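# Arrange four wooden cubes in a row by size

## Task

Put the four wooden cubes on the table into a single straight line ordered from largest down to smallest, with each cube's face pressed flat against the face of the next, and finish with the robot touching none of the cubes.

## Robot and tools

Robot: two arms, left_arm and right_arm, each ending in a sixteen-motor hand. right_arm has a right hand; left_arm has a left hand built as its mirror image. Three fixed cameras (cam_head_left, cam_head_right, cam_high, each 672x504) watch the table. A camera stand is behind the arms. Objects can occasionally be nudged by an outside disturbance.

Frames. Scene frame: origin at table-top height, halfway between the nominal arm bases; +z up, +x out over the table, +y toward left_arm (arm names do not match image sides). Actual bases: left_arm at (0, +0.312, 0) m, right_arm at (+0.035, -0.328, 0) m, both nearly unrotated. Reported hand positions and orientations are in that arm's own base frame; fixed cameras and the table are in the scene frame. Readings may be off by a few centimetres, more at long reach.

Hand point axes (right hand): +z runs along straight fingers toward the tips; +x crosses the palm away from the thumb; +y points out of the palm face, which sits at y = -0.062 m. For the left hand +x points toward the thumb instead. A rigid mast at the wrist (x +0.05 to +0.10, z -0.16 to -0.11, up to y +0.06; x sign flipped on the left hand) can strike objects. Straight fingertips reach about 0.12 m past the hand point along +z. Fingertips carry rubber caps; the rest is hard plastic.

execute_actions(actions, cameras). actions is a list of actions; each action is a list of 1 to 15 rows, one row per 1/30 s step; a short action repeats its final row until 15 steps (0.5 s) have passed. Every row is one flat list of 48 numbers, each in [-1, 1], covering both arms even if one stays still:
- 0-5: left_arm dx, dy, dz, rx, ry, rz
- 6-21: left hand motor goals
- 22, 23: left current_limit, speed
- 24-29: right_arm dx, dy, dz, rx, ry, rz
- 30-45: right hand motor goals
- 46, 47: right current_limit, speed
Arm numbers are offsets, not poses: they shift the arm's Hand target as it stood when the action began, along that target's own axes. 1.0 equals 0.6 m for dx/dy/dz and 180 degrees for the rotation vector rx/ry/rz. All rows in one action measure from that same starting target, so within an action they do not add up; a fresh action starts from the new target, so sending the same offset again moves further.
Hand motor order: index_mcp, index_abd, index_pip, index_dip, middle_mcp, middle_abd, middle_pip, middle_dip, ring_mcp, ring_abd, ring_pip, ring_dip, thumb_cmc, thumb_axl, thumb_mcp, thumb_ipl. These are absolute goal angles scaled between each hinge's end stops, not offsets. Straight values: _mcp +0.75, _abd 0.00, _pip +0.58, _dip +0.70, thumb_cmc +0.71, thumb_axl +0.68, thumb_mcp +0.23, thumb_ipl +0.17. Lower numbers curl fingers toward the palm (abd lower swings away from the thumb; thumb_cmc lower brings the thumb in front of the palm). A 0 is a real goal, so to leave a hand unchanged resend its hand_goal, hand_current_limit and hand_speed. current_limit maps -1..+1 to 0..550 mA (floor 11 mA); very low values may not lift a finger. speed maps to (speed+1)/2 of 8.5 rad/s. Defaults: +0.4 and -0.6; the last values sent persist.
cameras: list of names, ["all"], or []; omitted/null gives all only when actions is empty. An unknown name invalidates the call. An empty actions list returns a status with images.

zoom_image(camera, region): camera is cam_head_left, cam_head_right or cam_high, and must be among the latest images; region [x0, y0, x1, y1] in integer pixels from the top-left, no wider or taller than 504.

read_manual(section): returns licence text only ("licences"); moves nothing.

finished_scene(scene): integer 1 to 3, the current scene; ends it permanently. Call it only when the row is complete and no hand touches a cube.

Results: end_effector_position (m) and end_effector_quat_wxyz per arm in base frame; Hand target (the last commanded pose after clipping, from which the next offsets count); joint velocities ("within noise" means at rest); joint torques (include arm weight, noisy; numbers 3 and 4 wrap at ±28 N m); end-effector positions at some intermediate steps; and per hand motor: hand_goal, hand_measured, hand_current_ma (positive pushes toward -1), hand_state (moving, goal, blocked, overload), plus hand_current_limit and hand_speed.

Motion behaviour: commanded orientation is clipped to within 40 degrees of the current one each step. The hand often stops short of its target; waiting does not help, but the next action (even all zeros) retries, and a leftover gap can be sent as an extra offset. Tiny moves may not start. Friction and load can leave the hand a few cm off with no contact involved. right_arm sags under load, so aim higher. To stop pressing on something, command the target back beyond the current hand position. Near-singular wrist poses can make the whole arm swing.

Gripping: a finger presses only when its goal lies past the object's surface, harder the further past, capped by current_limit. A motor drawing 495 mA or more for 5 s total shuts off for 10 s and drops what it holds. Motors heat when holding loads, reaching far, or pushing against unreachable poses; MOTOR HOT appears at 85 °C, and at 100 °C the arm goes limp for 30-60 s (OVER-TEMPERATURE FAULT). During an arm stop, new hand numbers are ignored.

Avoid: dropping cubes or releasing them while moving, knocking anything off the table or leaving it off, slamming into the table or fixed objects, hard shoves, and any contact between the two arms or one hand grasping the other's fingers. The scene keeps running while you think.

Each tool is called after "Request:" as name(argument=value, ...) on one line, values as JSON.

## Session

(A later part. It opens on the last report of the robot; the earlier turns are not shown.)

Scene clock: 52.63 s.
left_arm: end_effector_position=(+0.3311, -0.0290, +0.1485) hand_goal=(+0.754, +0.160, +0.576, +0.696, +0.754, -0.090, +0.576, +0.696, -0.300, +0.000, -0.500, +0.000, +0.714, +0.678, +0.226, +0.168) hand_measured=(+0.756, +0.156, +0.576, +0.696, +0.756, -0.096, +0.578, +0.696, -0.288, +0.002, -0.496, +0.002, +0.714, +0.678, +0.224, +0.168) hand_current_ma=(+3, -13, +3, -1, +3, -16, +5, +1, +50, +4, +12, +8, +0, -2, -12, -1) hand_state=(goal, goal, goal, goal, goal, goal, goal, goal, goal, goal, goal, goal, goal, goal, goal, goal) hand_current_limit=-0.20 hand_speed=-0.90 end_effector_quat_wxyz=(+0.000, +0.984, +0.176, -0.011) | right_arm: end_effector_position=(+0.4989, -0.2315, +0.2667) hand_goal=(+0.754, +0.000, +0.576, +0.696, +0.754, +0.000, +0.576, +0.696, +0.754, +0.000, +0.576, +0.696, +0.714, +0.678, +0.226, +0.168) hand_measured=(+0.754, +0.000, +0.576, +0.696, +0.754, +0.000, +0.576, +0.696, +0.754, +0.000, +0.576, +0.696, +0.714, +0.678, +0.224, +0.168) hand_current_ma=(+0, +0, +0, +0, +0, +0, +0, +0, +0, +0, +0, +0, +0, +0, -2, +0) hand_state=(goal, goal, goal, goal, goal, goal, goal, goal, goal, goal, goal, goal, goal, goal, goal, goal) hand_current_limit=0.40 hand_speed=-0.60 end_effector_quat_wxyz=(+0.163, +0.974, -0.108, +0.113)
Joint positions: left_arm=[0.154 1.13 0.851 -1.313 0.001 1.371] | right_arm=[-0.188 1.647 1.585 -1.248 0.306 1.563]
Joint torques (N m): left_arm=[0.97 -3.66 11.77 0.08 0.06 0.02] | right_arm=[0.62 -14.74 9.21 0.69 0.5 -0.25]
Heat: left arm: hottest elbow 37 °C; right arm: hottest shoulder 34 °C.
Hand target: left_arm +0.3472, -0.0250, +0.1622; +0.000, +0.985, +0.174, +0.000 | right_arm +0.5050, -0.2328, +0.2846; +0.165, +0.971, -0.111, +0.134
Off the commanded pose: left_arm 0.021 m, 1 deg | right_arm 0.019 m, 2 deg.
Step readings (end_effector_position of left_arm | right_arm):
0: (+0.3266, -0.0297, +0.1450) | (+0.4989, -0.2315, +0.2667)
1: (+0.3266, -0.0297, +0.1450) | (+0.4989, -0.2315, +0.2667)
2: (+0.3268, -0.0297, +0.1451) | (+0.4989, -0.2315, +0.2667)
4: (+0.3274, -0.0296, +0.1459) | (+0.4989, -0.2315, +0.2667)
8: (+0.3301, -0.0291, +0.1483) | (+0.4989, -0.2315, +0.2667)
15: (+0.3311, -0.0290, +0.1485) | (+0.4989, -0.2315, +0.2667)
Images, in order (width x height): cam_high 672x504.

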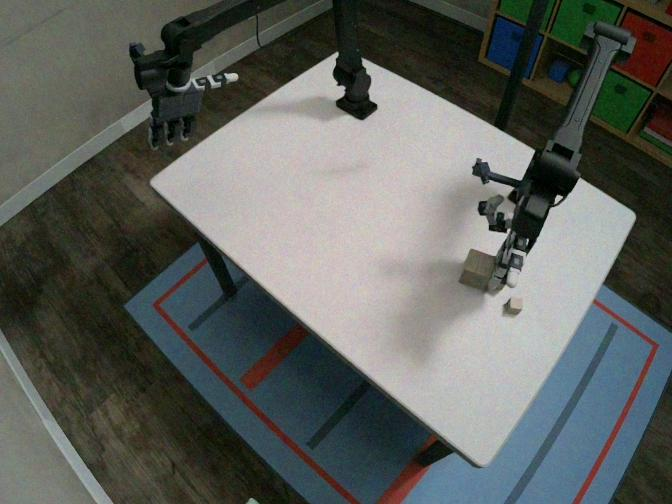

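Request:
execute_actions(actions=[[[0,-0.003,-0.03,0,0,0,0.754,0.19,0.576,0.696,0.754,-0.13,0.576,0.696,-0.3,0,-0.5,0,0.714,0.678,0.226,0.168,-0.2,-0.8,0,0,0,0,0,0,0.754,0,0.576,0.696,0.754,0,0.576,0.696,0.754,0,0.576,0.696,0.714,0.678,0.226,0.168,0.4,-0.6]],[[0,-0.01,-0.06,0,0,0,0.754,0.19,0.576,0.696,0.754,-0.13,0.576,0.696,-0.3,0,-0.5,0,0.714,0.678,0.226,0.168,-0.2,-0.8,0,0,0,0,0,0,0.754,0,0.576,0.696,0.754,0,0.576,0.696,0.754,0,0.576,0.696,0.714,0.678,0.226,0.168,0.4,-0.6]]], cameras=["cam_high","cam_head_left"])

Request:
zoom_image(camera="cam_high", region=[455, 245, 515, 305])

Request:
zoom_image(camera="cam_head_left", region=[230, 250, 290, 310])

Scene clock: 54.13 s.
left_arm: end_effector_position=(+0.3344, -0.0222, +0.1950) hand_goal=(+0.754, +0.190, +0.576, +0.696, +0.754, -0.130, +0.576, +0.696, -0.300, +0.000, -0.500, +0.000, +0.714, +0.678, +0.226, +0.168) hand_measured=(+0.754, +0.186, +0.576, +0.696, +0.754, -0.126, +0.578, +0.696, -0.288, +0.002, -0.496, +0.002, +0.714, +0.678, +0.224, +0.168) hand_current_ma=(+3, -13, +3, -1, +3, +10, +5, +1, +50, +4, +12, +8, +0, -2, -12, -1) hand_state=(goal, goal, goal, goal, goal, goal, goal, goal, goal, goal, goal, goal, goal, goal, goal, goal) hand_current_limit=-0.20 hand_speed=-0.80 end_effector_quat_wxyz=(+0.000, +0.984, +0.175, -0.020) | right_arm: end_effector_position=(+0.4989, -0.2315, +0.2667) hand_goal=(+0.754, +0.000, +0.576, +0.696, +0.754, +0.000, +0.576, +0.696, +0.754, +0.000, +0.576, +0.696, +0.714, +0.678, +0.226, +0.168) hand_measured=(+0.754, +0.000, +0.576, +0.696, +0.754, +0.000, +0.576, +0.696, +0.754, +0.000, +0.576, +0.696, +0.714, +0.678, +0.224, +0.168) hand_current_ma=(+0, +0, +0, +0, +0, +0, +0, +0, +0, +0, +0, +0, +0, +0, -2, +0) hand_state=(goal, goal, goal, goal, goal, goal, goal, goal, goal, goal, goal, goal, goal, goal, goal, goal) hand_current_limit=0.40 hand_speed=-0.60 end_effector_quat_wxyz=(+0.163, +0.974, -0.108, +0.113)
Joint positions: left_arm=[0.175 1.127 0.975 -1.459 0 1.394] | right_arm=[-0.188 1.647 1.585 -1.248 0.306 1.563]
Joint torques (N m): left_arm=[1.26 -5.71 11.69 -0.24 0.05 0.06] | right_arm=[0.44 -14.97 9.39 0.91 0.49 -0.18]
Heat: left arm: hottest elbow 37 °C; right arm: hottest shoulder 34 °C.
Hand target: left_arm +0.3445, -0.0177, +0.2160; +0.000, +0.985, +0.174, +0.000 | right_arm +0.5050, -0.2328, +0.2846; +0.165, +0.971, -0.111, +0.134
Off the commanded pose: left_arm 0.024 m, 2 deg | right_arm 0.019 m, 2 deg.
Step readings (end_effector_position of left_arm | right_arm):
0: (+0.3311, -0.0290, +0.1485) | (+0.4989, -0.2315, +0.2667)
1: (+0.3312, -0.0290, +0.1487) | (+0.4989, -0.2315, +0.2667)
2: (+0.3307, -0.0291, +0.1493) | (+0.4989, -0.2315, +0.2667)
4: (+0.3300, -0.0292, +0.1520) | (+0.4989, -0.2315, +0.2667)
8: (+0.3332, -0.0286, +0.1605) | (+0.4989, -0.2315, +0.2667)
15: (+0.3341, -0.0283, +0.1638) | (+0.4989, -0.2315, +0.2667)
16: (+0.3340, -0.0282, +0.1640) | (+0.4989, -0.2315, +0.2667)
17: (+0.3326, -0.0282, +0.1654) | (+0.4989, -0.2315, +0.2667)
19: (+0.3301, -0.0273, +0.1705) | (+0.4989, -0.2315, +0.2667)
23: (+0.3342, -0.0237, +0.1870) | (+0.4989, -0.2315, +0.2667)
30: (+0.3353, -0.0220, +0.1951) | (+0.4989, -0.2315, +0.2667)
Images, in order (width x height): cam_head_left 672x504, cam_high 672x504.

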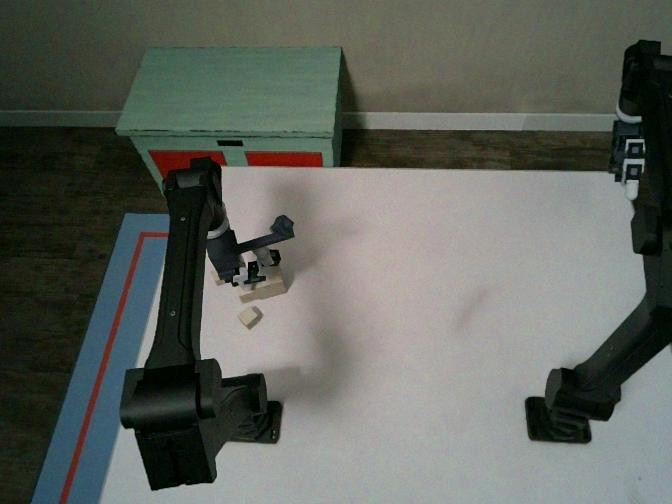

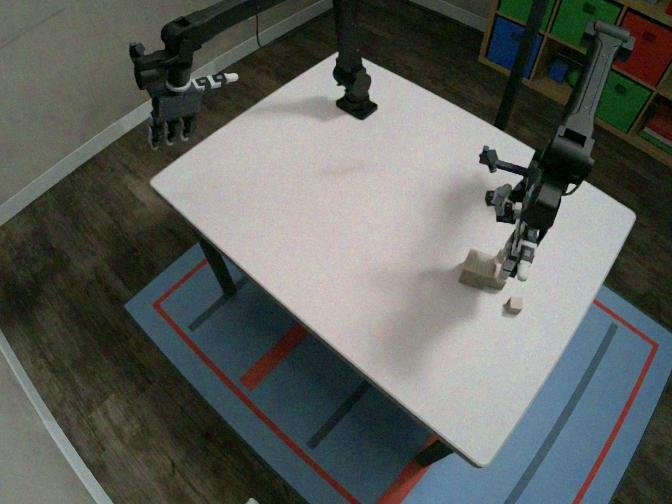

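Scaled by 8.400 from the camera's 672x504 image, which has a finer 960x720 frame.

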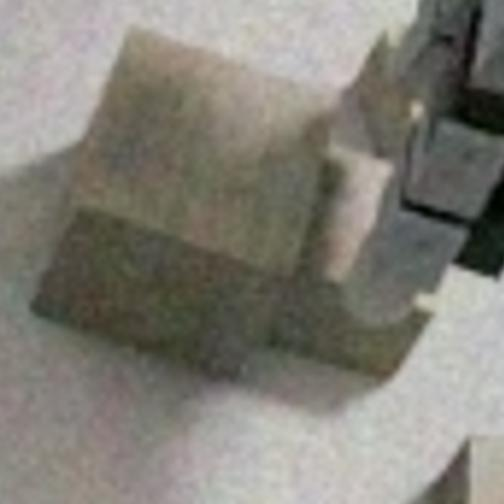

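Scaled by 8.400 from the camera's 672x504 image, which has a finer 960x720 frame.

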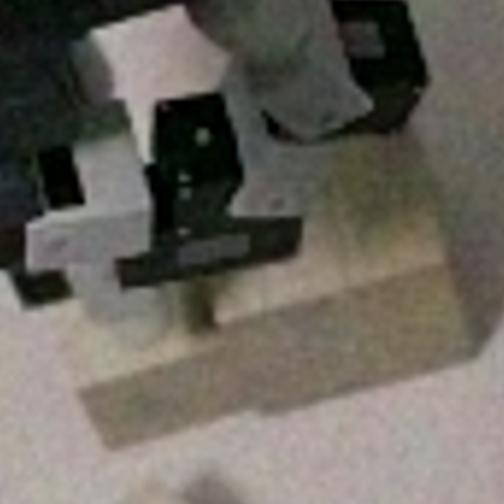

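Request:
execute_actions(actions=[[[-0.0341,0.0025,0.04,0,0,0,0.754,0.13,0.576,0.696,0.754,-0.24,0.576,0.696,-0.3,0,-0.5,0,0.714,0.678,0.226,0.168,-0.2,-0.8,0,0,0,0,0,0,0.754,0,0.576,0.696,0.754,0,0.576,0.696,0.754,0,0.576,0.696,0.714,0.678,0.226,0.168,0.4,-0.6]],[[0,0,0.055,0,0,0,0.754,0.13,0.576,0.696,0.754,-0.24,0.576,0.696,-0.3,0,-0.5,0,0.714,0.678,0.226,0.168,-0.2,-0.8,0,0,0,0,0,0,0.754,0,0.576,0.696,0.754,0,0.576,0.696,0.754,0,0.576,0.696,0.714,0.678,0.226,0.168,0.4,-0.6]]], cameras=["cam_high","cam_head_left"])

Request:
zoom_image(camera="cam_high", region=[455, 245, 515, 305])

Request:
zoom_image(camera="cam_head_left", region=[230, 250, 290, 310])

Scene clock: 55.93 s.
left_arm: end_effector_position=(+0.3251, -0.0239, +0.1662) hand_goal=(+0.754, +0.130, +0.576, +0.696, +0.754, -0.240, +0.576, +0.696, -0.300, +0.000, -0.500, +0.000, +0.714, +0.678, +0.226, +0.168) hand_measured=(+0.754, +0.132, +0.576, +0.696, +0.754, -0.236, +0.578, +0.696, -0.288, +0.002, -0.496, +0.002, +0.714, +0.678, +0.224, +0.168) hand_current_ma=(+3, +6, +3, -1, +3, +13, +5, +1, +50, +4, +12, +8, +0, -2, -12, -1) hand_state=(goal, goal, goal, goal, goal, goal, goal, goal, goal, goal, goal, goal, goal, goal, goal, goal) hand_current_limit=-0.20 hand_speed=-0.80 end_effector_quat_wxyz=(+0.000, +0.985, +0.175, +0.004) | right_arm: end_effector_position=(+0.4989, -0.2315, +0.2667) hand_goal=(+0.754, +0.000, +0.576, +0.696, +0.754, +0.000, +0.576, +0.696, +0.754, +0.000, +0.576, +0.696, +0.714, +0.678, +0.226, +0.168) hand_measured=(+0.754, +0.000, +0.576, +0.696, +0.754, +0.000, +0.576, +0.696, +0.754, +0.000, +0.576, +0.696, +0.714, +0.678, +0.224, +0.168) hand_current_ma=(+0, +0, +0, +0, +0, +0, +0, +0, +0, +0, +0, +0, +0, +0, -2, +0) hand_state=(goal, goal, goal, goal, goal, goal, goal, goal, goal, goal, goal, goal, goal, goal, goal, goal) hand_current_limit=0.40 hand_speed=-0.60 end_effector_quat_wxyz=(+0.163, +0.974, -0.108, +0.113)
Joint positions: left_arm=[0.175 1.082 0.862 -1.343 0 1.394] | right_arm=[-0.188 1.647 1.585 -1.248 0.306 1.563]
Joint torques (N m): left_arm=[-0.09 -3.78 7.39 1.09 0.08 -0.14] | right_arm=[0.32 -14.74 9.33 0.75 0.5 -0.26]
Heat: left arm: hottest elbow 37 °C; right arm: hottest shoulder 34 °C.
Hand target: left_arm +0.3259, -0.0261, +0.1591; +0.000, +0.985, +0.174, +0.000 | right_arm +0.5050, -0.2328, +0.2846; +0.165, +0.971, -0.111, +0.134
Off the commanded pose: left_arm 0.008 m, 0 deg | right_arm 0.019 m, 2 deg.
Step readings (end_effector_position of left_arm | right_arm):
0: (+0.3343, -0.0223, +0.1950) | (+0.4989, -0.2315, +0.2667)
1: (+0.3343, -0.0223, +0.1950) | (+0.4989, -0.2315, +0.2667)
2: (+0.3342, -0.0223, +0.1953) | (+0.4989, -0.2315, +0.2667)
4: (+0.3341, -0.0223, +0.1965) | (+0.4989, -0.2315, +0.2667)
8: (+0.3296, -0.0231, +0.1969) | (+0.4989, -0.2315, +0.2667)
15: (+0.3264, -0.0237, +0.1947) | (+0.4989, -0.2315, +0.2667)
16: (+0.3265, -0.0237, +0.1942) | (+0.4989, -0.2315, +0.2667)
17: (+0.3273, -0.0235, +0.1926) | (+0.4989, -0.2315, +0.2667)
19: (+0.3282, -0.0233, +0.1850) | (+0.4989, -0.2315, +0.2667)
23: (+0.3226, -0.0243, +0.1687) | (+0.4989, -0.2315, +0.2667)
30: (+0.3246, -0.0240, +0.1661) | (+0.4989, -0.2315, +0.2667)
Images, in order (width x height): cam_head_left 672x504, cam_high 672x504.

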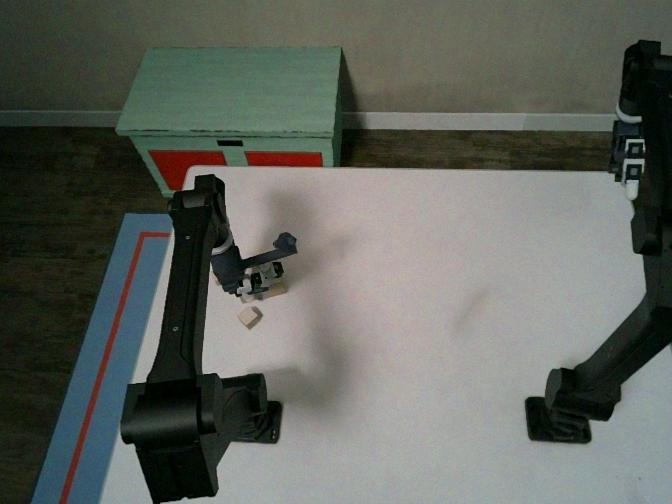

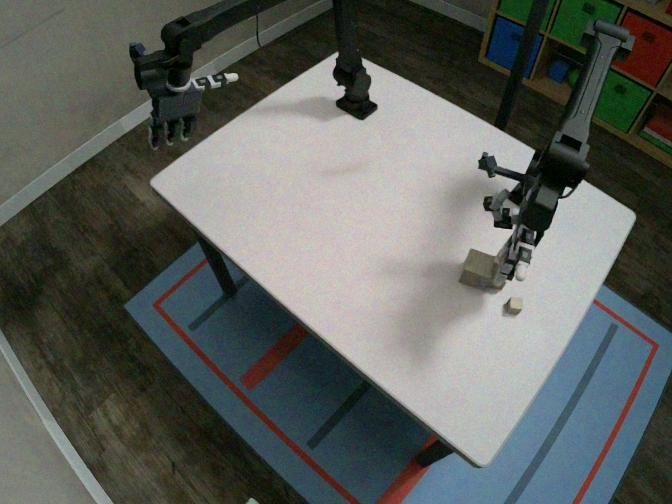

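Scaled by 8.400 from the camera's 672x504 image, which has a finer 960x720 frame.

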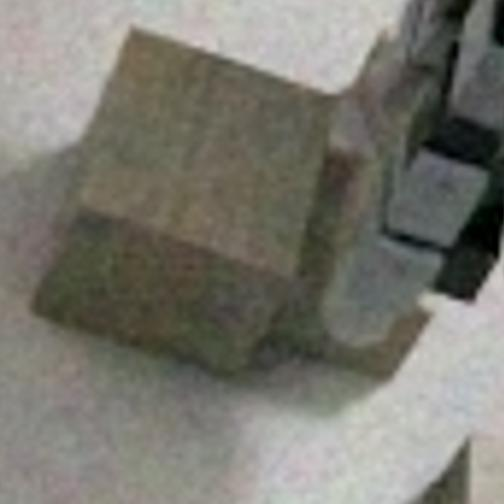

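Scaled by 8.400 from the camera's 672x504 image, which has a finer 960x720 frame.

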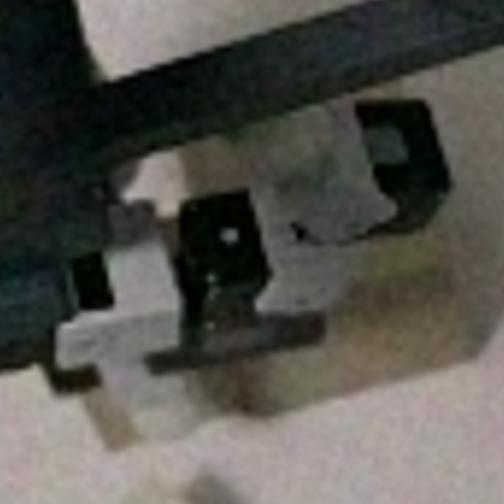

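Request:
execute_actions(actions=[[[0,-0.002,0.02,0,0,0,0.754,0.13,0.576,0.696,0.754,-0.26,0.576,0.696,-0.3,0,-0.5,0,0.714,0.678,0.226,0.168,-0.2,-0.8,0,0,0,0,0,0,0.754,0,0.576,0.696,0.754,0,0.576,0.696,0.754,0,0.576,0.696,0.714,0.678,0.226,0.168,0.4,-0.6]],[[0,0,0.021,0,0,0,0.754,0.13,0.576,0.696,0.754,-0.26,0.576,0.696,-0.3,0,-0.5,0,0.714,0.678,0.226,0.168,-0.2,-0.8,0,0,0,0,0,0,0.754,0,0.576,0.696,0.754,0,0.576,0.696,0.754,0,0.576,0.696,0.714,0.678,0.226,0.168,0.4,-0.6]],[[0,0,0,0,0,0,0.754,0.13,0.576,0.696,0.754,-0.13,0.576,0.696,-0.3,0,-0.5,0,0.714,0.678,0.226,0.168,-0.2,-0.88,0,0,0,0,0,0,0.754,0,0.576,0.696,0.754,0,0.576,0.696,0.754,0,0.576,0.696,0.714,0.678,0.226,0.168,0.4,-0.6]]], cameras=["cam_high","cam_head_left"])

Request:
zoom_image(camera="cam_high", region=[455, 245, 515, 305])

Request:
zoom_image(camera="cam_head_left", region=[230, 250, 290, 310])

Scene clock: 57.80 s.
left_arm: end_effector_position=(+0.3256, -0.0238, +0.1441) hand_goal=(+0.754, +0.130, +0.576, +0.696, +0.754, -0.130, +0.576, +0.696, -0.300, +0.000, -0.500, +0.000, +0.714, +0.678, +0.226, +0.168) hand_measured=(+0.754, +0.132, +0.576, +0.696, +0.754, -0.140, +0.578, +0.696, -0.288, +0.002, -0.496, +0.002, +0.714, +0.678, +0.224, +0.168) hand_current_ma=(+3, +6, +3, -1, +2, -34, +5, +1, +50, +4, +12, +8, +0, -2, -12, -1) hand_state=(goal, goal, goal, goal, goal, goal, goal, goal, goal, goal, goal, goal, goal, goal, goal, goal) hand_current_limit=-0.20 hand_speed=-0.88 end_effector_quat_wxyz=(+0.000, +0.985, +0.175, +0.008) | right_arm: end_effector_position=(+0.4989, -0.2315, +0.2667) hand_goal=(+0.754, +0.000, +0.576, +0.696, +0.754, +0.000, +0.576, +0.696, +0.754, +0.000, +0.576, +0.696, +0.714, +0.678, +0.226, +0.168) hand_measured=(+0.754, +0.000, +0.576, +0.696, +0.754, +0.000, +0.576, +0.696, +0.754, +0.000, +0.576, +0.696, +0.714, +0.678, +0.224, +0.168) hand_current_ma=(+0, +0, +0, +0, +0, +0, +0, +0, +0, +0, +0, +0, +0, +0, -2, +0) hand_state=(goal, goal, goal, goal, goal, goal, goal, goal, goal, goal, goal, goal, goal, goal, goal, goal) hand_current_limit=0.40 hand_speed=-0.60 end_effector_quat_wxyz=(+0.163, +0.974, -0.108, +0.113)
Joint positions: left_arm=[0.175 1.095 0.81 -1.271 0 1.394] | right_arm=[-0.188 1.647 1.585 -1.248 0.306 1.563]
Joint torques (N m): left_arm=[0.09 -3.37 7.13 1.13 0.07 -0.09] | right_arm=[0.44 -15.21 9.28 0.83 0.47 -0.19]
Heat: left arm: hottest elbow 37 °C; right arm: hottest shoulder 34 °C.
Hand target: left_arm +0.3254, -0.0250, +0.1344; +0.000, +0.985, +0.174, +0.000 | right_arm +0.5050, -0.2328, +0.2846; +0.165, +0.971, -0.111, +0.134
Off the commanded pose: left_arm 0.010 m, 1 deg | right_arm 0.019 m, 2 deg.
Step readings (end_effector_position of left_arm | right_arm):
0: (+0.3251, -0.0239, +0.1662) | (+0.4989, -0.2315, +0.2667)
1: (+0.3252, -0.0239, +0.1662) | (+0.4989, -0.2315, +0.2667)
2: (+0.3256, -0.0238, +0.1657) | (+0.4989, -0.2315, +0.2667)
4: (+0.3265, -0.0237, +0.1638) | (+0.4989, -0.2315, +0.2667)
8: (+0.3247, -0.0240, +0.1584) | (+0.4989, -0.2315, +0.2667)
15: (+0.3252, -0.0239, +0.1574) | (+0.4989, -0.2315, +0.2667)
16: (+0.3254, -0.0238, +0.1574) | (+0.4989, -0.2315, +0.2667)
17: (+0.3258, -0.0238, +0.1568) | (+0.4989, -0.2315, +0.2667)
19: (+0.3263, -0.0237, +0.1543) | (+0.4989, -0.2315, +0.2667)
23: (+0.3248, -0.0240, +0.1469) | (+0.4989, -0.2315, +0.2667)
30: (+0.3254, -0.0238, +0.1441) | (+0.4989, -0.2315, +0.2667)
31: (+0.3255, -0.0238, +0.1441) | (+0.4989, -0.2315, +0.2667)
32: (+0.3255, -0.0238, +0.1441) | (+0.4989, -0.2315, +0.2667)
34: (+0.3256, -0.0238, +0.1441) | (+0.4989, -0.2315, +0.2667)
38: (+0.3256, -0.0238, +0.1441) | (+0.4989, -0.2315, +0.2667)
45: (+0.3256, -0.0238, +0.1441) | (+0.4989, -0.2315, +0.2667)
Images, in order (width x height): cam_head_left 672x504, cam_high 672x504.

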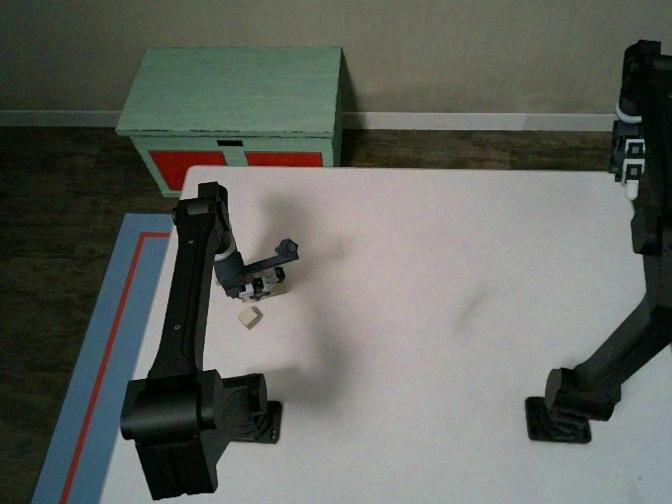

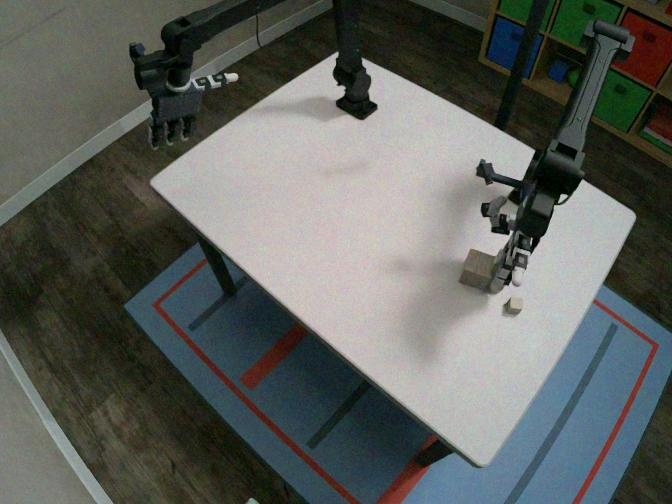

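Scaled by 8.400 from the camera's 672x504 image, which has a finer 960x720 frame.

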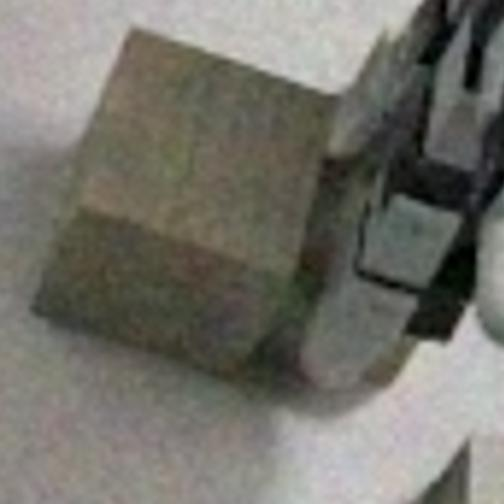

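Scaled by 8.400 from the camera's 672x504 image, which has a finer 960x720 frame.

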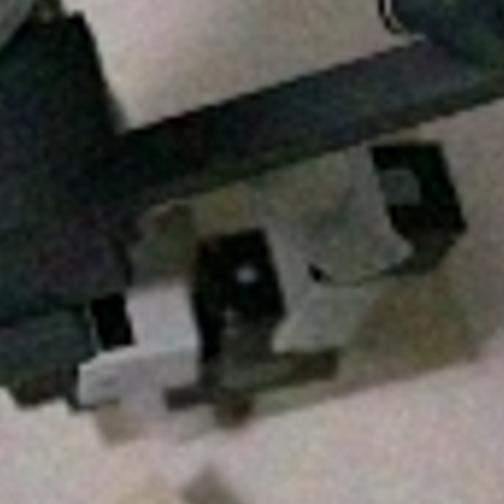

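Request:
execute_actions(actions=[[[0,0,0,0,0,0,0.754,0.12,0.576,0.696,0.754,-0.09,0.576,0.696,-0.3,0,-0.5,0,0.714,0.678,0.226,0.168,-0.2,-0.88,0,0,0,0,0,0,0.754,0,0.576,0.696,0.754,0,0.576,0.696,0.754,0,0.576,0.696,0.714,0.678,0.226,0.168,0.4,-0.6]]], cameras=["cam_high","cam_head_left"])

Request:
zoom_image(camera="cam_high", region=[465, 255, 515, 305])

Request:
zoom_image(camera="cam_head_left", region=[230, 270, 270, 310])

Scene clock: 58.60 s.
left_arm: end_effector_position=(+0.3256, -0.0238, +0.1441) hand_goal=(+0.754, +0.120, +0.576, +0.696, +0.754, -0.090, +0.576, +0.696, -0.300, +0.000, -0.500, +0.000, +0.714, +0.678, +0.226, +0.168) hand_measured=(+0.754, +0.124, +0.576, +0.696, +0.754, -0.106, +0.578, +0.696, -0.288, +0.002, -0.496, +0.002, +0.714, +0.678, +0.224, +0.168) hand_current_ma=(+3, +10, +3, -1, +2, -54, +5, +1, +50, +4, +12, +8, +0, -2, -12, -1) hand_state=(goal, goal, goal, goal, goal, goal, goal, goal, goal, goal, goal, goal, goal, goal, goal, goal) hand_current_limit=-0.20 hand_speed=-0.88 end_effector_quat_wxyz=(+0.000, +0.985, +0.175, +0.008) | right_arm: end_effector_position=(+0.4989, -0.2315, +0.2667) hand_goal=(+0.754, +0.000, +0.576, +0.696, +0.754, +0.000, +0.576, +0.696, +0.754, +0.000, +0.576, +0.696, +0.714, +0.678, +0.226, +0.168) hand_measured=(+0.754, +0.000, +0.576, +0.696, +0.754, +0.000, +0.576, +0.696, +0.754, +0.000, +0.576, +0.696, +0.714, +0.678, +0.224, +0.168) hand_current_ma=(+0, +0, +0, +0, +0, +0, +0, +0, +0, +0, +0, +0, +0, +0, -2, +0) hand_state=(goal, goal, goal, goal, goal, goal, goal, goal, goal, goal, goal, goal, goal, goal, goal, goal) hand_current_limit=0.40 hand_speed=-0.60 end_effector_quat_wxyz=(+0.163, +0.974, -0.108, +0.113)
Joint positions: left_arm=[0.175 1.095 0.81 -1.271 0 1.394] | right_arm=[-0.188 1.647 1.585 -1.248 0.306 1.563]
Joint torques (N m): left_arm=[0.21 -3.19 7.19 1.09 0.07 -0.09] | right_arm=[0.44 -14.86 9.14 0.65 0.48 -0.22]
Heat: left arm: hottest elbow 37 °C; right arm: hottest shoulder 34 °C.
Hand target: left_arm +0.3254, -0.0250, +0.1344; +0.000, +0.985, +0.174, +0.000 | right_arm +0.5050, -0.2328, +0.2846; +0.165, +0.971, -0.111, +0.134
Off the commanded pose: left_arm 0.010 m, 1 deg | right_arm 0.019 m, 2 deg.
Step readings (end_effector_position of left_arm | right_arm):
0: (+0.3256, -0.0238, +0.1441) | (+0.4989, -0.2315, +0.2667)
1: (+0.3256, -0.0238, +0.1441) | (+0.4989, -0.2315, +0.2667)
2: (+0.3256, -0.0238, +0.1441) | (+0.4989, -0.2315, +0.2667)
4: (+0.3256, -0.0238, +0.1441) | (+0.4989, -0.2315, +0.2667)
8: (+0.3256, -0.0238, +0.1441) | (+0.4989, -0.2315, +0.2667)
15: (+0.3256, -0.0238, +0.1441) | (+0.4989, -0.2315, +0.2667)
Images, in order (width x height): cam_head_left 672x504, cam_high 672x504.

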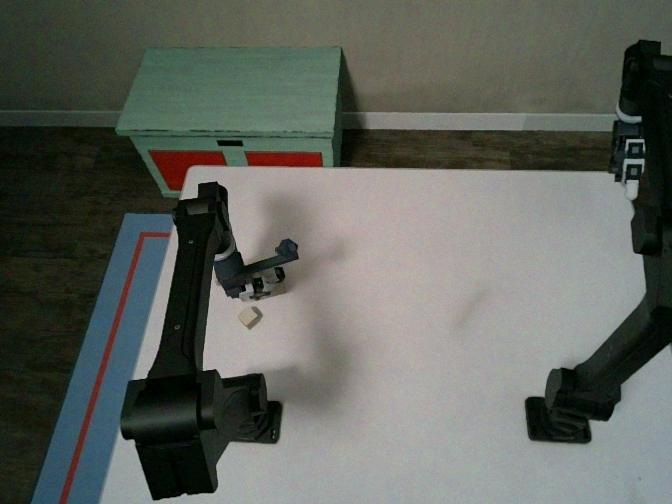

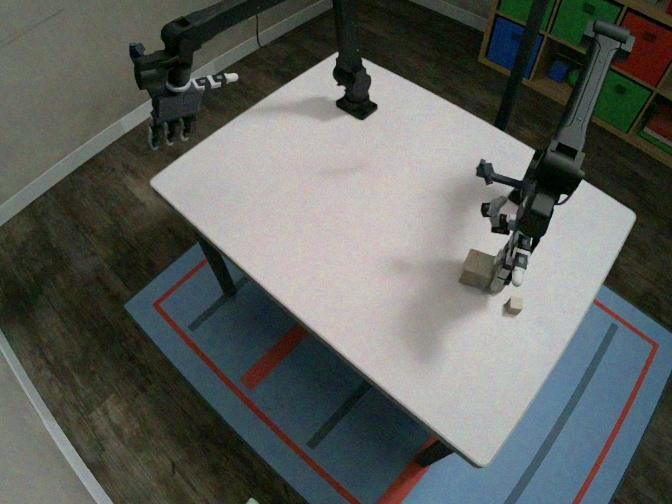

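Scaled by 10.080 from the camera's 672x504 image, which has a finer 960x720 frame.

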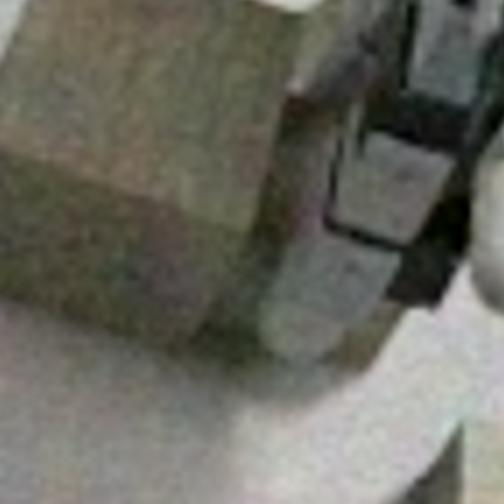

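Scaled by 12.600 from the camera's 672x504 image, which has a finer 960x720 frame.

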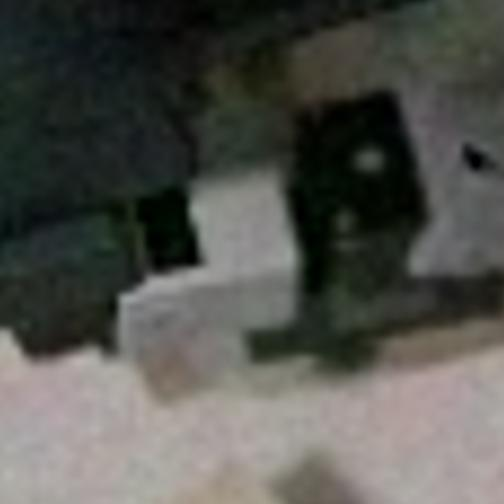

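Request:
execute_actions(actions=[[[0,0,0,0,0,0,0.754,0.06,0.576,0.696,0.754,-0.06,0.576,0.696,-0.3,0,-0.5,0,0.714,0.678,0.226,0.168,-0.2,-0.88,0,0,0,0,0,0,0.754,0,0.576,0.696,0.754,0,0.576,0.696,0.754,0,0.576,0.696,0.714,0.678,0.226,0.168,0.4,-0.6]],[[0,0.011,0,0,0,0,0.754,0.06,0.576,0.696,0.754,-0.06,0.576,0.696,-0.3,0,-0.5,0,0.714,0.678,0.226,0.168,-0.2,-0.88,0,0,0,0,0,0,0.754,0,0.576,0.696,0.754,0,0.576,0.696,0.754,0,0.576,0.696,0.714,0.678,0.226,0.168,0.4,-0.6]]], cameras=["cam_high"])

Request:
zoom_image(camera="cam_high", region=[465, 255, 515, 305])

Scene clock: 61.00 s.
left_arm: end_effector_position=(+0.3265, -0.0272, +0.1438) hand_goal=(+0.754, +0.060, +0.576, +0.696, +0.754, -0.060, +0.576, +0.696, -0.300, +0.000, -0.500, +0.000, +0.714, +0.678, +0.226, +0.168) hand_measured=(+0.756, +0.122, +0.576, +0.696, +0.762, -0.100, +0.580, +0.696, -0.288, +0.002, -0.496, +0.002, +0.714, +0.678, +0.224, +0.168) hand_current_ma=(+5, +220, +3, -1, +34, -144, +14, +2, +50, +4, +12, +8, +0, -2, -12, -1) hand_state=(goal, blocked, goal, goal, goal, blocked, goal, goal, goal, goal, goal, goal, goal, goal, goal, goal) hand_current_limit=-0.20 hand_speed=-0.88 end_effector_quat_wxyz=(-0.002, +0.984, +0.175, +0.008) | right_arm: end_effector_position=(+0.4989, -0.2315, +0.2667) hand_goal=(+0.754, +0.000, +0.576, +0.696, +0.754, +0.000, +0.576, +0.696, +0.754, +0.000, +0.576, +0.696, +0.714, +0.678, +0.226, +0.168) hand_measured=(+0.754, +0.000, +0.576, +0.696, +0.754, +0.000, +0.576, +0.696, +0.754, +0.000, +0.576, +0.696, +0.714, +0.678, +0.224, +0.168) hand_current_ma=(+0, +0, +0, +0, +0, +0, +0, +0, +0, +0, +0, +0, +0, +0, -2, +0) hand_state=(goal, goal, goal, goal, goal, goal, goal, goal, goal, goal, goal, goal, goal, goal, goal, goal) hand_current_limit=0.40 hand_speed=-0.60 end_effector_quat_wxyz=(+0.163, +0.974, -0.108, +0.113)
Joint positions: left_arm=[0.16 1.095 0.81 -1.269 -0.004 1.378] | right_arm=[-0.188 1.647 1.585 -1.248 0.306 1.563]
Joint torques (N m): left_arm=[-0.56 -3.08 7.32 1.14 0.25 -0.15] | right_arm=[0.44 -15.21 9.28 0.81 0.49 -0.22]
Heat: left arm: hottest elbow 37 °C; right arm: hottest shoulder 34 °C.
Hand target: left_arm +0.3276, -0.0312, +0.1345; +0.000, +0.985, +0.174, +0.000 | right_arm +0.5050, -0.2328, +0.2846; +0.165, +0.971, -0.111, +0.134
Off the commanded pose: left_arm 0.010 m, 1 deg | right_arm 0.019 m, 2 deg.
Step readings (end_effector_position of left_arm | right_arm):
0: (+0.3256, -0.0238, +0.1441) | (+0.4989, -0.2315, +0.2667)
1: (+0.3256, -0.0238, +0.1441) | (+0.4989, -0.2315, +0.2667)
2: (+0.3256, -0.0238, +0.1441) | (+0.4989, -0.2315, +0.2667)
4: (+0.3256, -0.0238, +0.1441) | (+0.4989, -0.2315, +0.2667)
8: (+0.3256, -0.0238, +0.1441) | (+0.4989, -0.2315, +0.2667)
15: (+0.3256, -0.0238, +0.1441) | (+0.4989, -0.2315, +0.2667)
16: (+0.3256, -0.0238, +0.1441) | (+0.4989, -0.2315, +0.2667)
17: (+0.3256, -0.0240, +0.1441) | (+0.4989, -0.2315, +0.2667)
19: (+0.3257, -0.0247, +0.1439) | (+0.4989, -0.2315, +0.2667)
23: (+0.3261, -0.0269, +0.1438) | (+0.4989, -0.2315, +0.2667)
30: (+0.3264, -0.0273, +0.1438) | (+0.4989, -0.2315, +0.2667)
Images, in order (width x height): cam_high 672x504.

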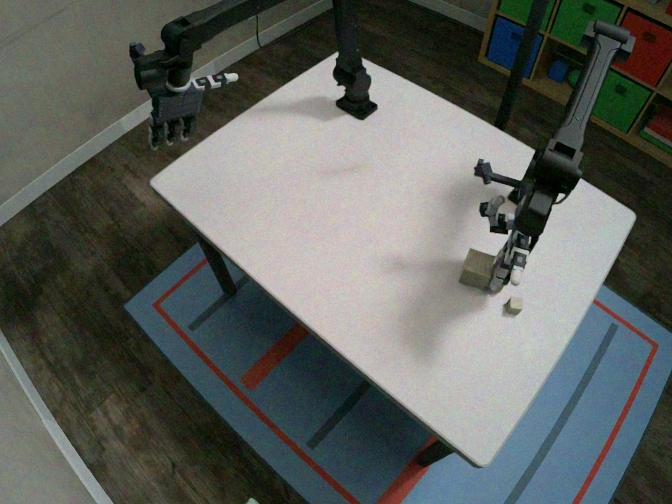

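Scaled by 10.080 from the camera's 672x504 image, which has a finer 960x720 frame.

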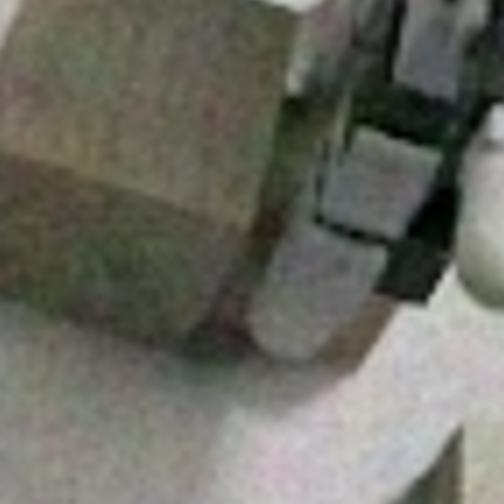

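Request:
execute_actions(actions=[[[0,0.006,0,0,0,0,0.754,0.06,0.576,0.696,0.754,-0.06,0.576,0.696,-0.3,0,-0.5,0,0.714,0.678,0.226,0.168,-0.2,-0.88,0,0,0,0,0,0,0.754,0,0.576,0.696,0.754,0,0.576,0.696,0.754,0,0.576,0.696,0.714,0.678,0.226,0.168,0.4,-0.6]]], cameras=["cam_high"])

Request:
zoom_image(camera="cam_high", region=[465, 255, 515, 305])

Scene clock: 61.83 s.
left_arm: end_effector_position=(+0.3272, -0.0289, +0.1433) hand_goal=(+0.754, +0.060, +0.576, +0.696, +0.754, -0.060, +0.576, +0.696, -0.300, +0.000, -0.500, +0.000, +0.714, +0.678, +0.226, +0.168) hand_measured=(+0.760, +0.122, +0.580, +0.696, +0.768, -0.100, +0.584, +0.698, -0.288, +0.002, -0.496, +0.002, +0.714, +0.678, +0.224, +0.168) hand_current_ma=(+24, +220, +10, +0, +59, -144, +26, +7, +50, +4, +12, +8, +0, -2, -12, -1) hand_state=(goal, blocked, goal, goal, goal, blocked, goal, goal, goal, goal, goal, goal, goal, goal, goal, goal) hand_current_limit=-0.20 hand_speed=-0.88 end_effector_quat_wxyz=(-0.004, +0.984, +0.178, +0.008) | right_arm: end_effector_position=(+0.4989, -0.2315, +0.2667) hand_goal=(+0.754, +0.000, +0.576, +0.696, +0.754, +0.000, +0.576, +0.696, +0.754, +0.000, +0.576, +0.696, +0.714, +0.678, +0.226, +0.168) hand_measured=(+0.754, +0.000, +0.576, +0.696, +0.754, +0.000, +0.576, +0.696, +0.754, +0.000, +0.576, +0.696, +0.714, +0.678, +0.224, +0.168) hand_current_ma=(+0, +0, +0, +0, +0, +0, +0, +0, +0, +0, +0, +0, +0, +0, -2, +0) hand_state=(goal, goal, goal, goal, goal, goal, goal, goal, goal, goal, goal, goal, goal, goal, goal, goal) hand_current_limit=0.40 hand_speed=-0.60 end_effector_quat_wxyz=(+0.163, +0.974, -0.108, +0.113)
Joint positions: left_arm=[0.15 1.096 0.81 -1.269 -0.008 1.364] | right_arm=[-0.188 1.647 1.585 -1.248 0.306 1.563]
Joint torques (N m): left_arm=[-0.67 -2.96 7.49 1.13 0.41 -0.13] | right_arm=[0.62 -15.56 9.2 0.77 0.48 -0.25]
Heat: left arm: hottest elbow 37 °C; right arm: hottest shoulder 34 °C.
Hand target: left_arm +0.3288, -0.0346, +0.1344; +0.000, +0.985, +0.174, +0.000 | right_arm +0.5050, -0.2328, +0.2846; +0.165, +0.971, -0.111, +0.134
Off the commanded pose: left_arm 0.011 m, 1 deg | right_arm 0.019 m, 2 deg.
Step readings (end_effector_position of left_arm | right_arm):
0: (+0.3265, -0.0272, +0.1438) | (+0.4989, -0.2315, +0.2667)
1: (+0.3265, -0.0272, +0.1438) | (+0.4989, -0.2315, +0.2667)
2: (+0.3266, -0.0274, +0.1437) | (+0.4989, -0.2315, +0.2667)
4: (+0.3267, -0.0278, +0.1435) | (+0.4989, -0.2315, +0.2667)
8: (+0.3269, -0.0289, +0.1433) | (+0.4989, -0.2315, +0.2667)
15: (+0.3272, -0.0289, +0.1433) | (+0.4989, -0.2315, +0.2667)
Images, in order (width x height): cam_high 672x504.

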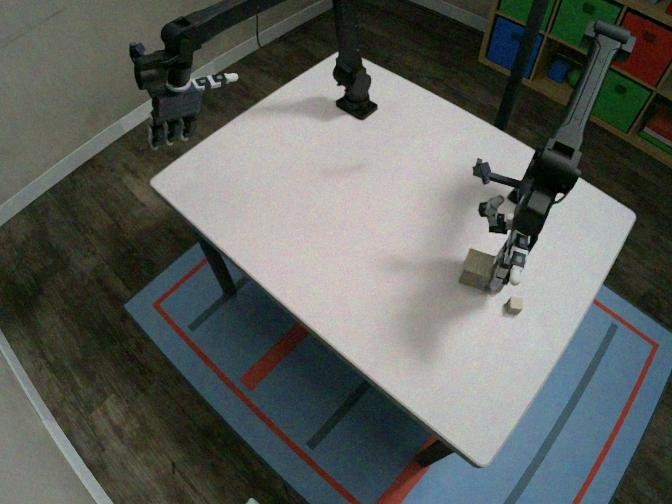

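Scaled by 10.080 from the camera's 672x504 image, which has a finer 960x720 frame.

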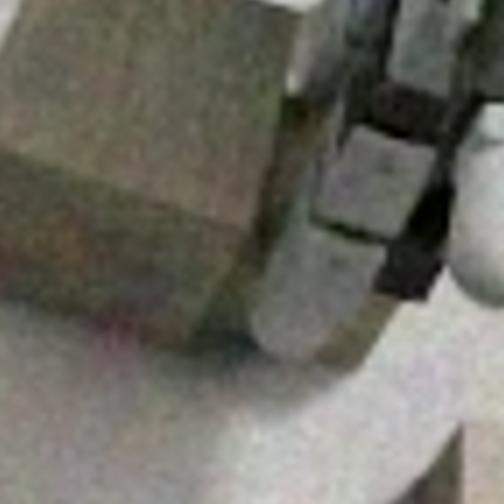

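Request:
execute_actions(actions=[[[0,-0.004,0,0,0,0,0.754,0.135,0.576,0.696,0.754,-0.13,0.576,0.696,-0.3,0,-0.5,0,0.714,0.678,0.226,0.168,-0.2,-0.92,0,0,0,0,0,0,0.754,0,0.576,0.696,0.754,0,0.576,0.696,0.754,0,0.576,0.696,0.714,0.678,0.226,0.168,0.4,-0.6]],[[0,0,0,0,0,0,0.754,0.155,0.576,0.696,0.754,-0.15,0.576,0.696,-0.3,0,-0.5,0,0.714,0.678,0.226,0.168,-0.2,-0.88,0,0,0,0,0,0,0.754,0,0.576,0.696,0.754,0,0.576,0.696,0.754,0,0.576,0.696,0.714,0.678,0.226,0.168,0.4,-0.6]],[[0,-0.03,0,0,0,0,0.754,0.155,0.576,0.696,0.754,-0.15,0.576,0.696,-0.3,0,-0.5,0,0.714,0.678,0.226,0.168,-0.2,-0.88,0,0,0,0,0,0,0.754,0,0.576,0.696,0.754,0,0.576,0.696,0.754,0,0.576,0.696,0.714,0.678,0.226,0.168,0.4,-0.6]]], cameras=["cam_high","cam_head_left"])

Request:
zoom_image(camera="cam_high", region=[455, 245, 535, 325])

Request:
zoom_image(camera="cam_head_left", region=[210, 250, 290, 330])

Scene clock: 64.00 s.
left_arm: end_effector_position=(+0.3251, -0.0162, +0.1432) hand_goal=(+0.754, +0.156, +0.576, +0.696, +0.754, -0.150, +0.576, +0.696, -0.300, +0.000, -0.500, +0.000, +0.714, +0.678, +0.226, +0.168) hand_measured=(+0.754, +0.150, +0.578, +0.696, +0.754, -0.146, +0.578, +0.698, -0.288, +0.002, -0.496, +0.002, +0.714, +0.678, +0.224, +0.168) hand_current_ma=(+1, -15, +6, +0, +1, +12, +6, +7, +50, +4, +12, +8, +0, -2, -12, -1) hand_state=(goal, goal, goal, goal, goal, goal, goal, goal, goal, goal, goal, goal, goal, goal, goal, goal) hand_current_limit=-0.20 hand_speed=-0.88 end_effector_quat_wxyz=(-0.001, +0.984, +0.176, +0.008) | right_arm: end_effector_position=(+0.4989, -0.2315, +0.2667) hand_goal=(+0.754, +0.000, +0.576, +0.696, +0.754, +0.000, +0.576, +0.696, +0.754, +0.000, +0.576, +0.696, +0.714, +0.678, +0.226, +0.168) hand_measured=(+0.754, +0.000, +0.576, +0.696, +0.754, +0.000, +0.576, +0.696, +0.754, +0.000, +0.576, +0.696, +0.714, +0.678, +0.224, +0.168) hand_current_ma=(+0, +0, +0, +0, +0, +0, +0, +0, +0, +0, +0, +0, +0, +0, -2, +0) hand_state=(goal, goal, goal, goal, goal, goal, goal, goal, goal, goal, goal, goal, goal, goal, goal, goal) hand_current_limit=0.40 hand_speed=-0.60 end_effector_quat_wxyz=(+0.163, +0.974, -0.108, +0.113)
Joint positions: left_arm=[0.201 1.098 0.81 -1.268 -0.002 1.418] | right_arm=[-0.188 1.647 1.585 -1.248 0.306 1.563]
Joint torques (N m): left_arm=[0.91 -3.9 6.87 0.91 0.17 0.03] | right_arm=[0.56 -15.38 9.29 0.87 0.49 -0.26]
Heat: left arm: hottest elbow 37 °C; right arm: hottest elbow 35 °C.
Hand target: left_arm +0.3219, -0.0154, +0.1346; +0.000, +0.985, +0.174, +0.000 | right_arm +0.5050, -0.2328, +0.2846; +0.165, +0.971, -0.111, +0.134
Off the commanded pose: left_arm 0.009 m, 1 deg | right_arm 0.019 m, 2 deg.
Step readings (end_effector_position of left_arm | right_arm):
0: (+0.3273, -0.0289, +0.1433) | (+0.4989, -0.2315, +0.2667)
1: (+0.3273, -0.0289, +0.1433) | (+0.4989, -0.2315, +0.2667)
2: (+0.3273, -0.0289, +0.1433) | (+0.4989, -0.2315, +0.2667)
4: (+0.3274, -0.0288, +0.1433) | (+0.4989, -0.2315, +0.2667)
8: (+0.3277, -0.0293, +0.1434) | (+0.4989, -0.2315, +0.2667)
15: (+0.3278, -0.0296, +0.1431) | (+0.4989, -0.2315, +0.2667)
16: (+0.3278, -0.0296, +0.1431) | (+0.4989, -0.2315, +0.2667)
17: (+0.3278, -0.0296, +0.1431) | (+0.4989, -0.2315, +0.2667)
19: (+0.3278, -0.0296, +0.1431) | (+0.4989, -0.2315, +0.2667)
23: (+0.3278, -0.0296, +0.1431) | (+0.4989, -0.2315, +0.2667)
30: (+0.3278, -0.0296, +0.1431) | (+0.4989, -0.2315, +0.2667)
31: (+0.3277, -0.0296, +0.1431) | (+0.4989, -0.2315, +0.2667)
32: (+0.3276, -0.0293, +0.1431) | (+0.4989, -0.2315, +0.2667)
34: (+0.3272, -0.0271, +0.1432) | (+0.4989, -0.2315, +0.2667)
38: (+0.3264, -0.0192, +0.1432) | (+0.4989, -0.2315, +0.2667)
45: (+0.3255, -0.0159, +0.1432) | (+0.4989, -0.2315, +0.2667)
Images, in order (width x height): cam_head_left 672x504, cam_high 672x504.

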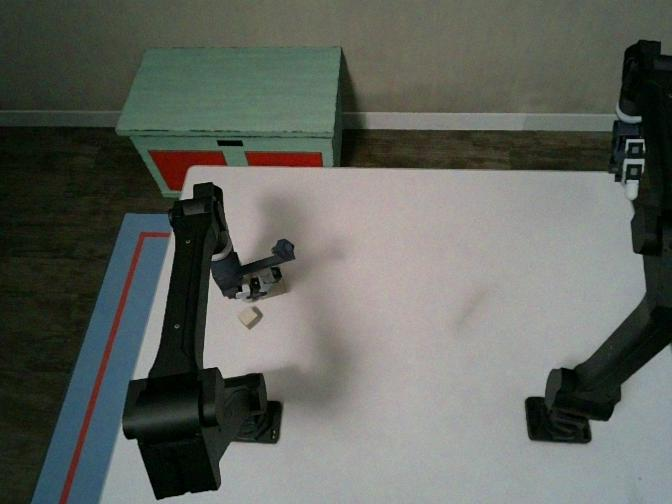

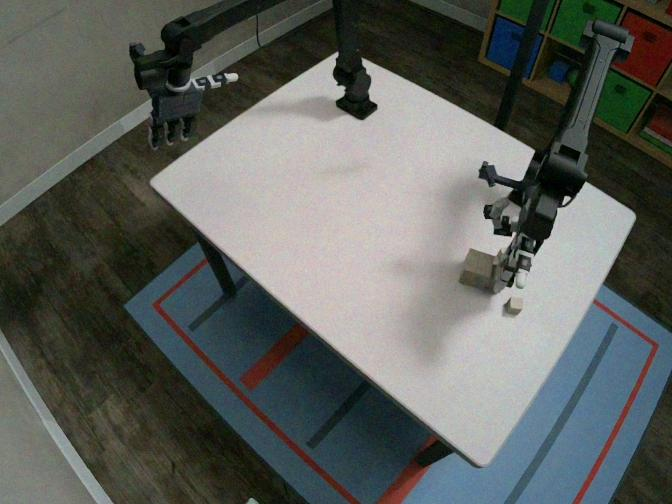

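Scaled by 6.300 from the camera's 672x504 image, which has a finer 960x720 frame.

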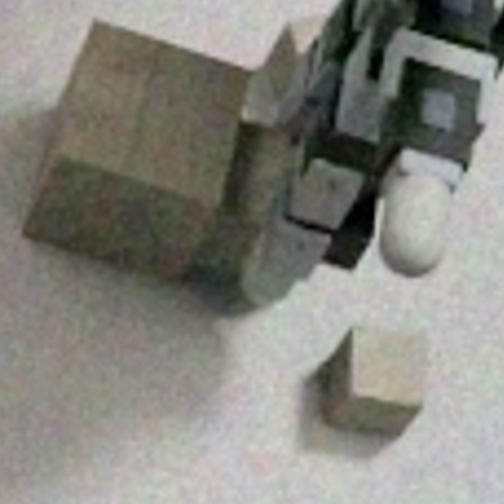

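Scaled by 6.300 from the camera's 672x504 image, which has a finer 960x720 frame.

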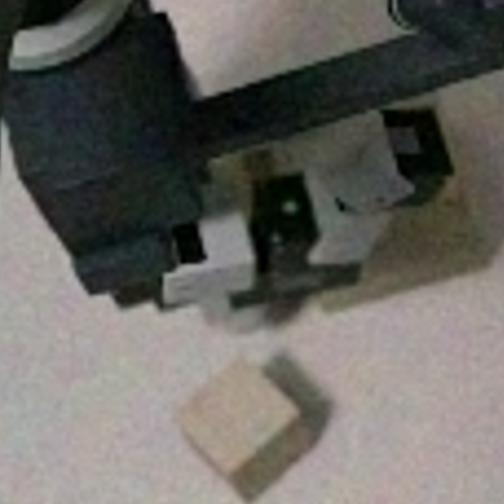

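Request:
execute_actions(actions=[[[0,-0.037,0,0,0,0,0.754,0.13,0.576,0.696,0.754,-0.15,0.576,0.696,-0.3,0,-0.5,0,0.714,0.678,0.226,0.168,-0.2,-0.88,0,0,0,0,0,0,0.754,0,0.576,0.696,0.754,0,0.576,0.696,0.754,0,0.576,0.696,0.714,0.678,0.226,0.168,0.4,-0.6]]], cameras=["cam_high","cam_head_left"])

Request:
zoom_image(camera="cam_high", region=[455, 245, 535, 325])

Request:
zoom_image(camera="cam_head_left", region=[210, 250, 290, 330])

Scene clock: 65.00 s.
left_arm: end_effector_position=(+0.3173, +0.0050, +0.1402) hand_goal=(+0.754, +0.130, +0.576, +0.696, +0.754, -0.150, +0.576, +0.696, -0.300, +0.000, -0.500, +0.000, +0.714, +0.678, +0.226, +0.168) hand_measured=(+0.754, +0.132, +0.578, +0.696, +0.754, -0.146, +0.578, +0.698, -0.288, +0.002, -0.496, +0.002, +0.714, +0.678, +0.224, +0.168) hand_current_ma=(-1, +7, +5, +0, -1, +11, +5, +7, +50, +4, +12, +8, +0, -2, -12, -1) hand_state=(goal, goal, goal, goal, goal, goal, goal, goal, goal, goal, goal, goal, goal, goal, goal, goal) hand_current_limit=-0.20 hand_speed=-0.88 end_effector_quat_wxyz=(-0.001, +0.984, +0.176, +0.004) | right_arm: end_effector_position=(+0.4989, -0.2315, +0.2667) hand_goal=(+0.754, +0.000, +0.576, +0.696, +0.754, +0.000, +0.576, +0.696, +0.754, +0.000, +0.576, +0.696, +0.714, +0.678, +0.226, +0.168) hand_measured=(+0.754, +0.000, +0.576, +0.696, +0.754, +0.000, +0.576, +0.696, +0.754, +0.000, +0.576, +0.696, +0.714, +0.678, +0.224, +0.168) hand_current_ma=(+0, +0, +0, +0, +0, +0, +0, +0, +0, +0, +0, +0, +0, +0, -2, +0) hand_state=(goal, goal, goal, goal, goal, goal, goal, goal, goal, goal, goal, goal, goal, goal, goal, goal) hand_current_limit=0.40 hand_speed=-0.60 end_effector_quat_wxyz=(+0.163, +0.974, -0.108, +0.113)
Joint positions: left_arm=[0.281 1.098 0.803 -1.268 -0.002 1.497] | right_arm=[-0.188 1.647 1.585 -1.248 0.306 1.563]
Joint torques (N m): left_arm=[1.03 -4.31 6.99 0.84 0.17 0.05] | right_arm=[0.44 -14.92 9.2 0.83 0.47 -0.18]
Heat: left arm: hottest elbow 37 °C; right arm: hottest elbow 35 °C.
Hand target: left_arm +0.3144, +0.0055, +0.1346; +0.000, +0.985, +0.174, +0.000 | right_arm +0.5050, -0.2328, +0.2846; +0.165, +0.971, -0.111, +0.134
Off the commanded pose: left_arm 0.006 m, 1 deg | right_arm 0.019 m, 2 deg.
Step readings (end_effector_position of left_arm | right_arm):
0: (+0.3251, -0.0162, +0.1432) | (+0.4989, -0.2315, +0.2667)
1: (+0.3250, -0.0161, +0.1432) | (+0.4989, -0.2315, +0.2667)
2: (+0.3246, -0.0146, +0.1430) | (+0.4989, -0.2315, +0.2667)
4: (+0.3231, -0.0106, +0.1424) | (+0.4989, -0.2315, +0.2667)
8: (+0.3197, +0.0021, +0.1404) | (+0.4989, -0.2315, +0.2667)
15: (+0.3179, +0.0054, +0.1402) | (+0.4989, -0.2315, +0.2667)
Images, in order (width x height): cam_head_left 672x504, cam_high 672x504.

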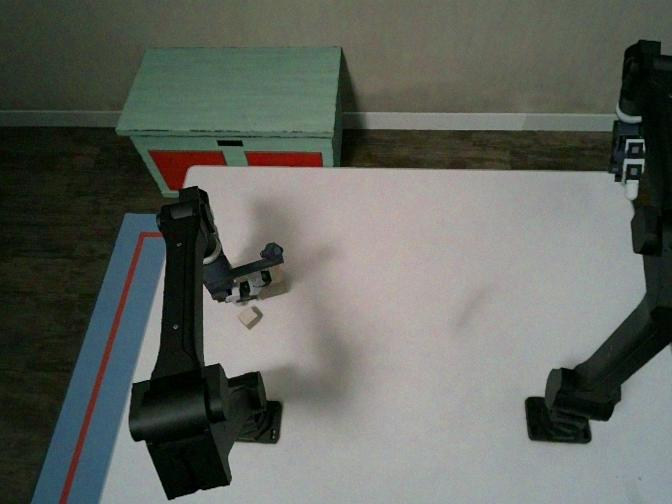

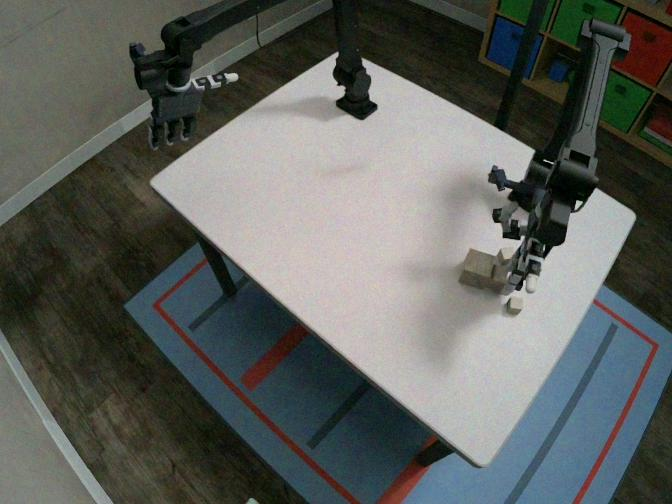

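Scaled by 6.300 from the camera's 672x504 image, which has a finer 960x720 frame.

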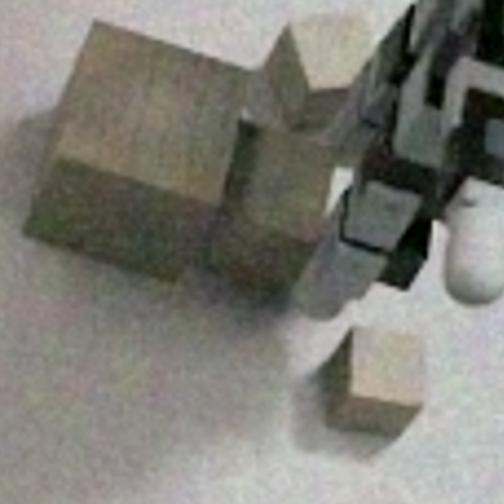

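Scaled by 6.300 from the camera's 672x504 image, which has a finer 960x720 frame.

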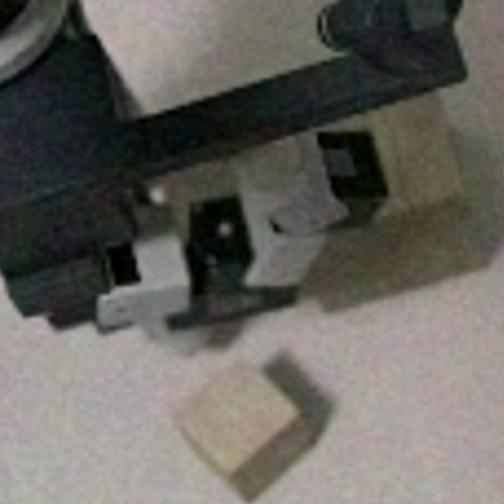

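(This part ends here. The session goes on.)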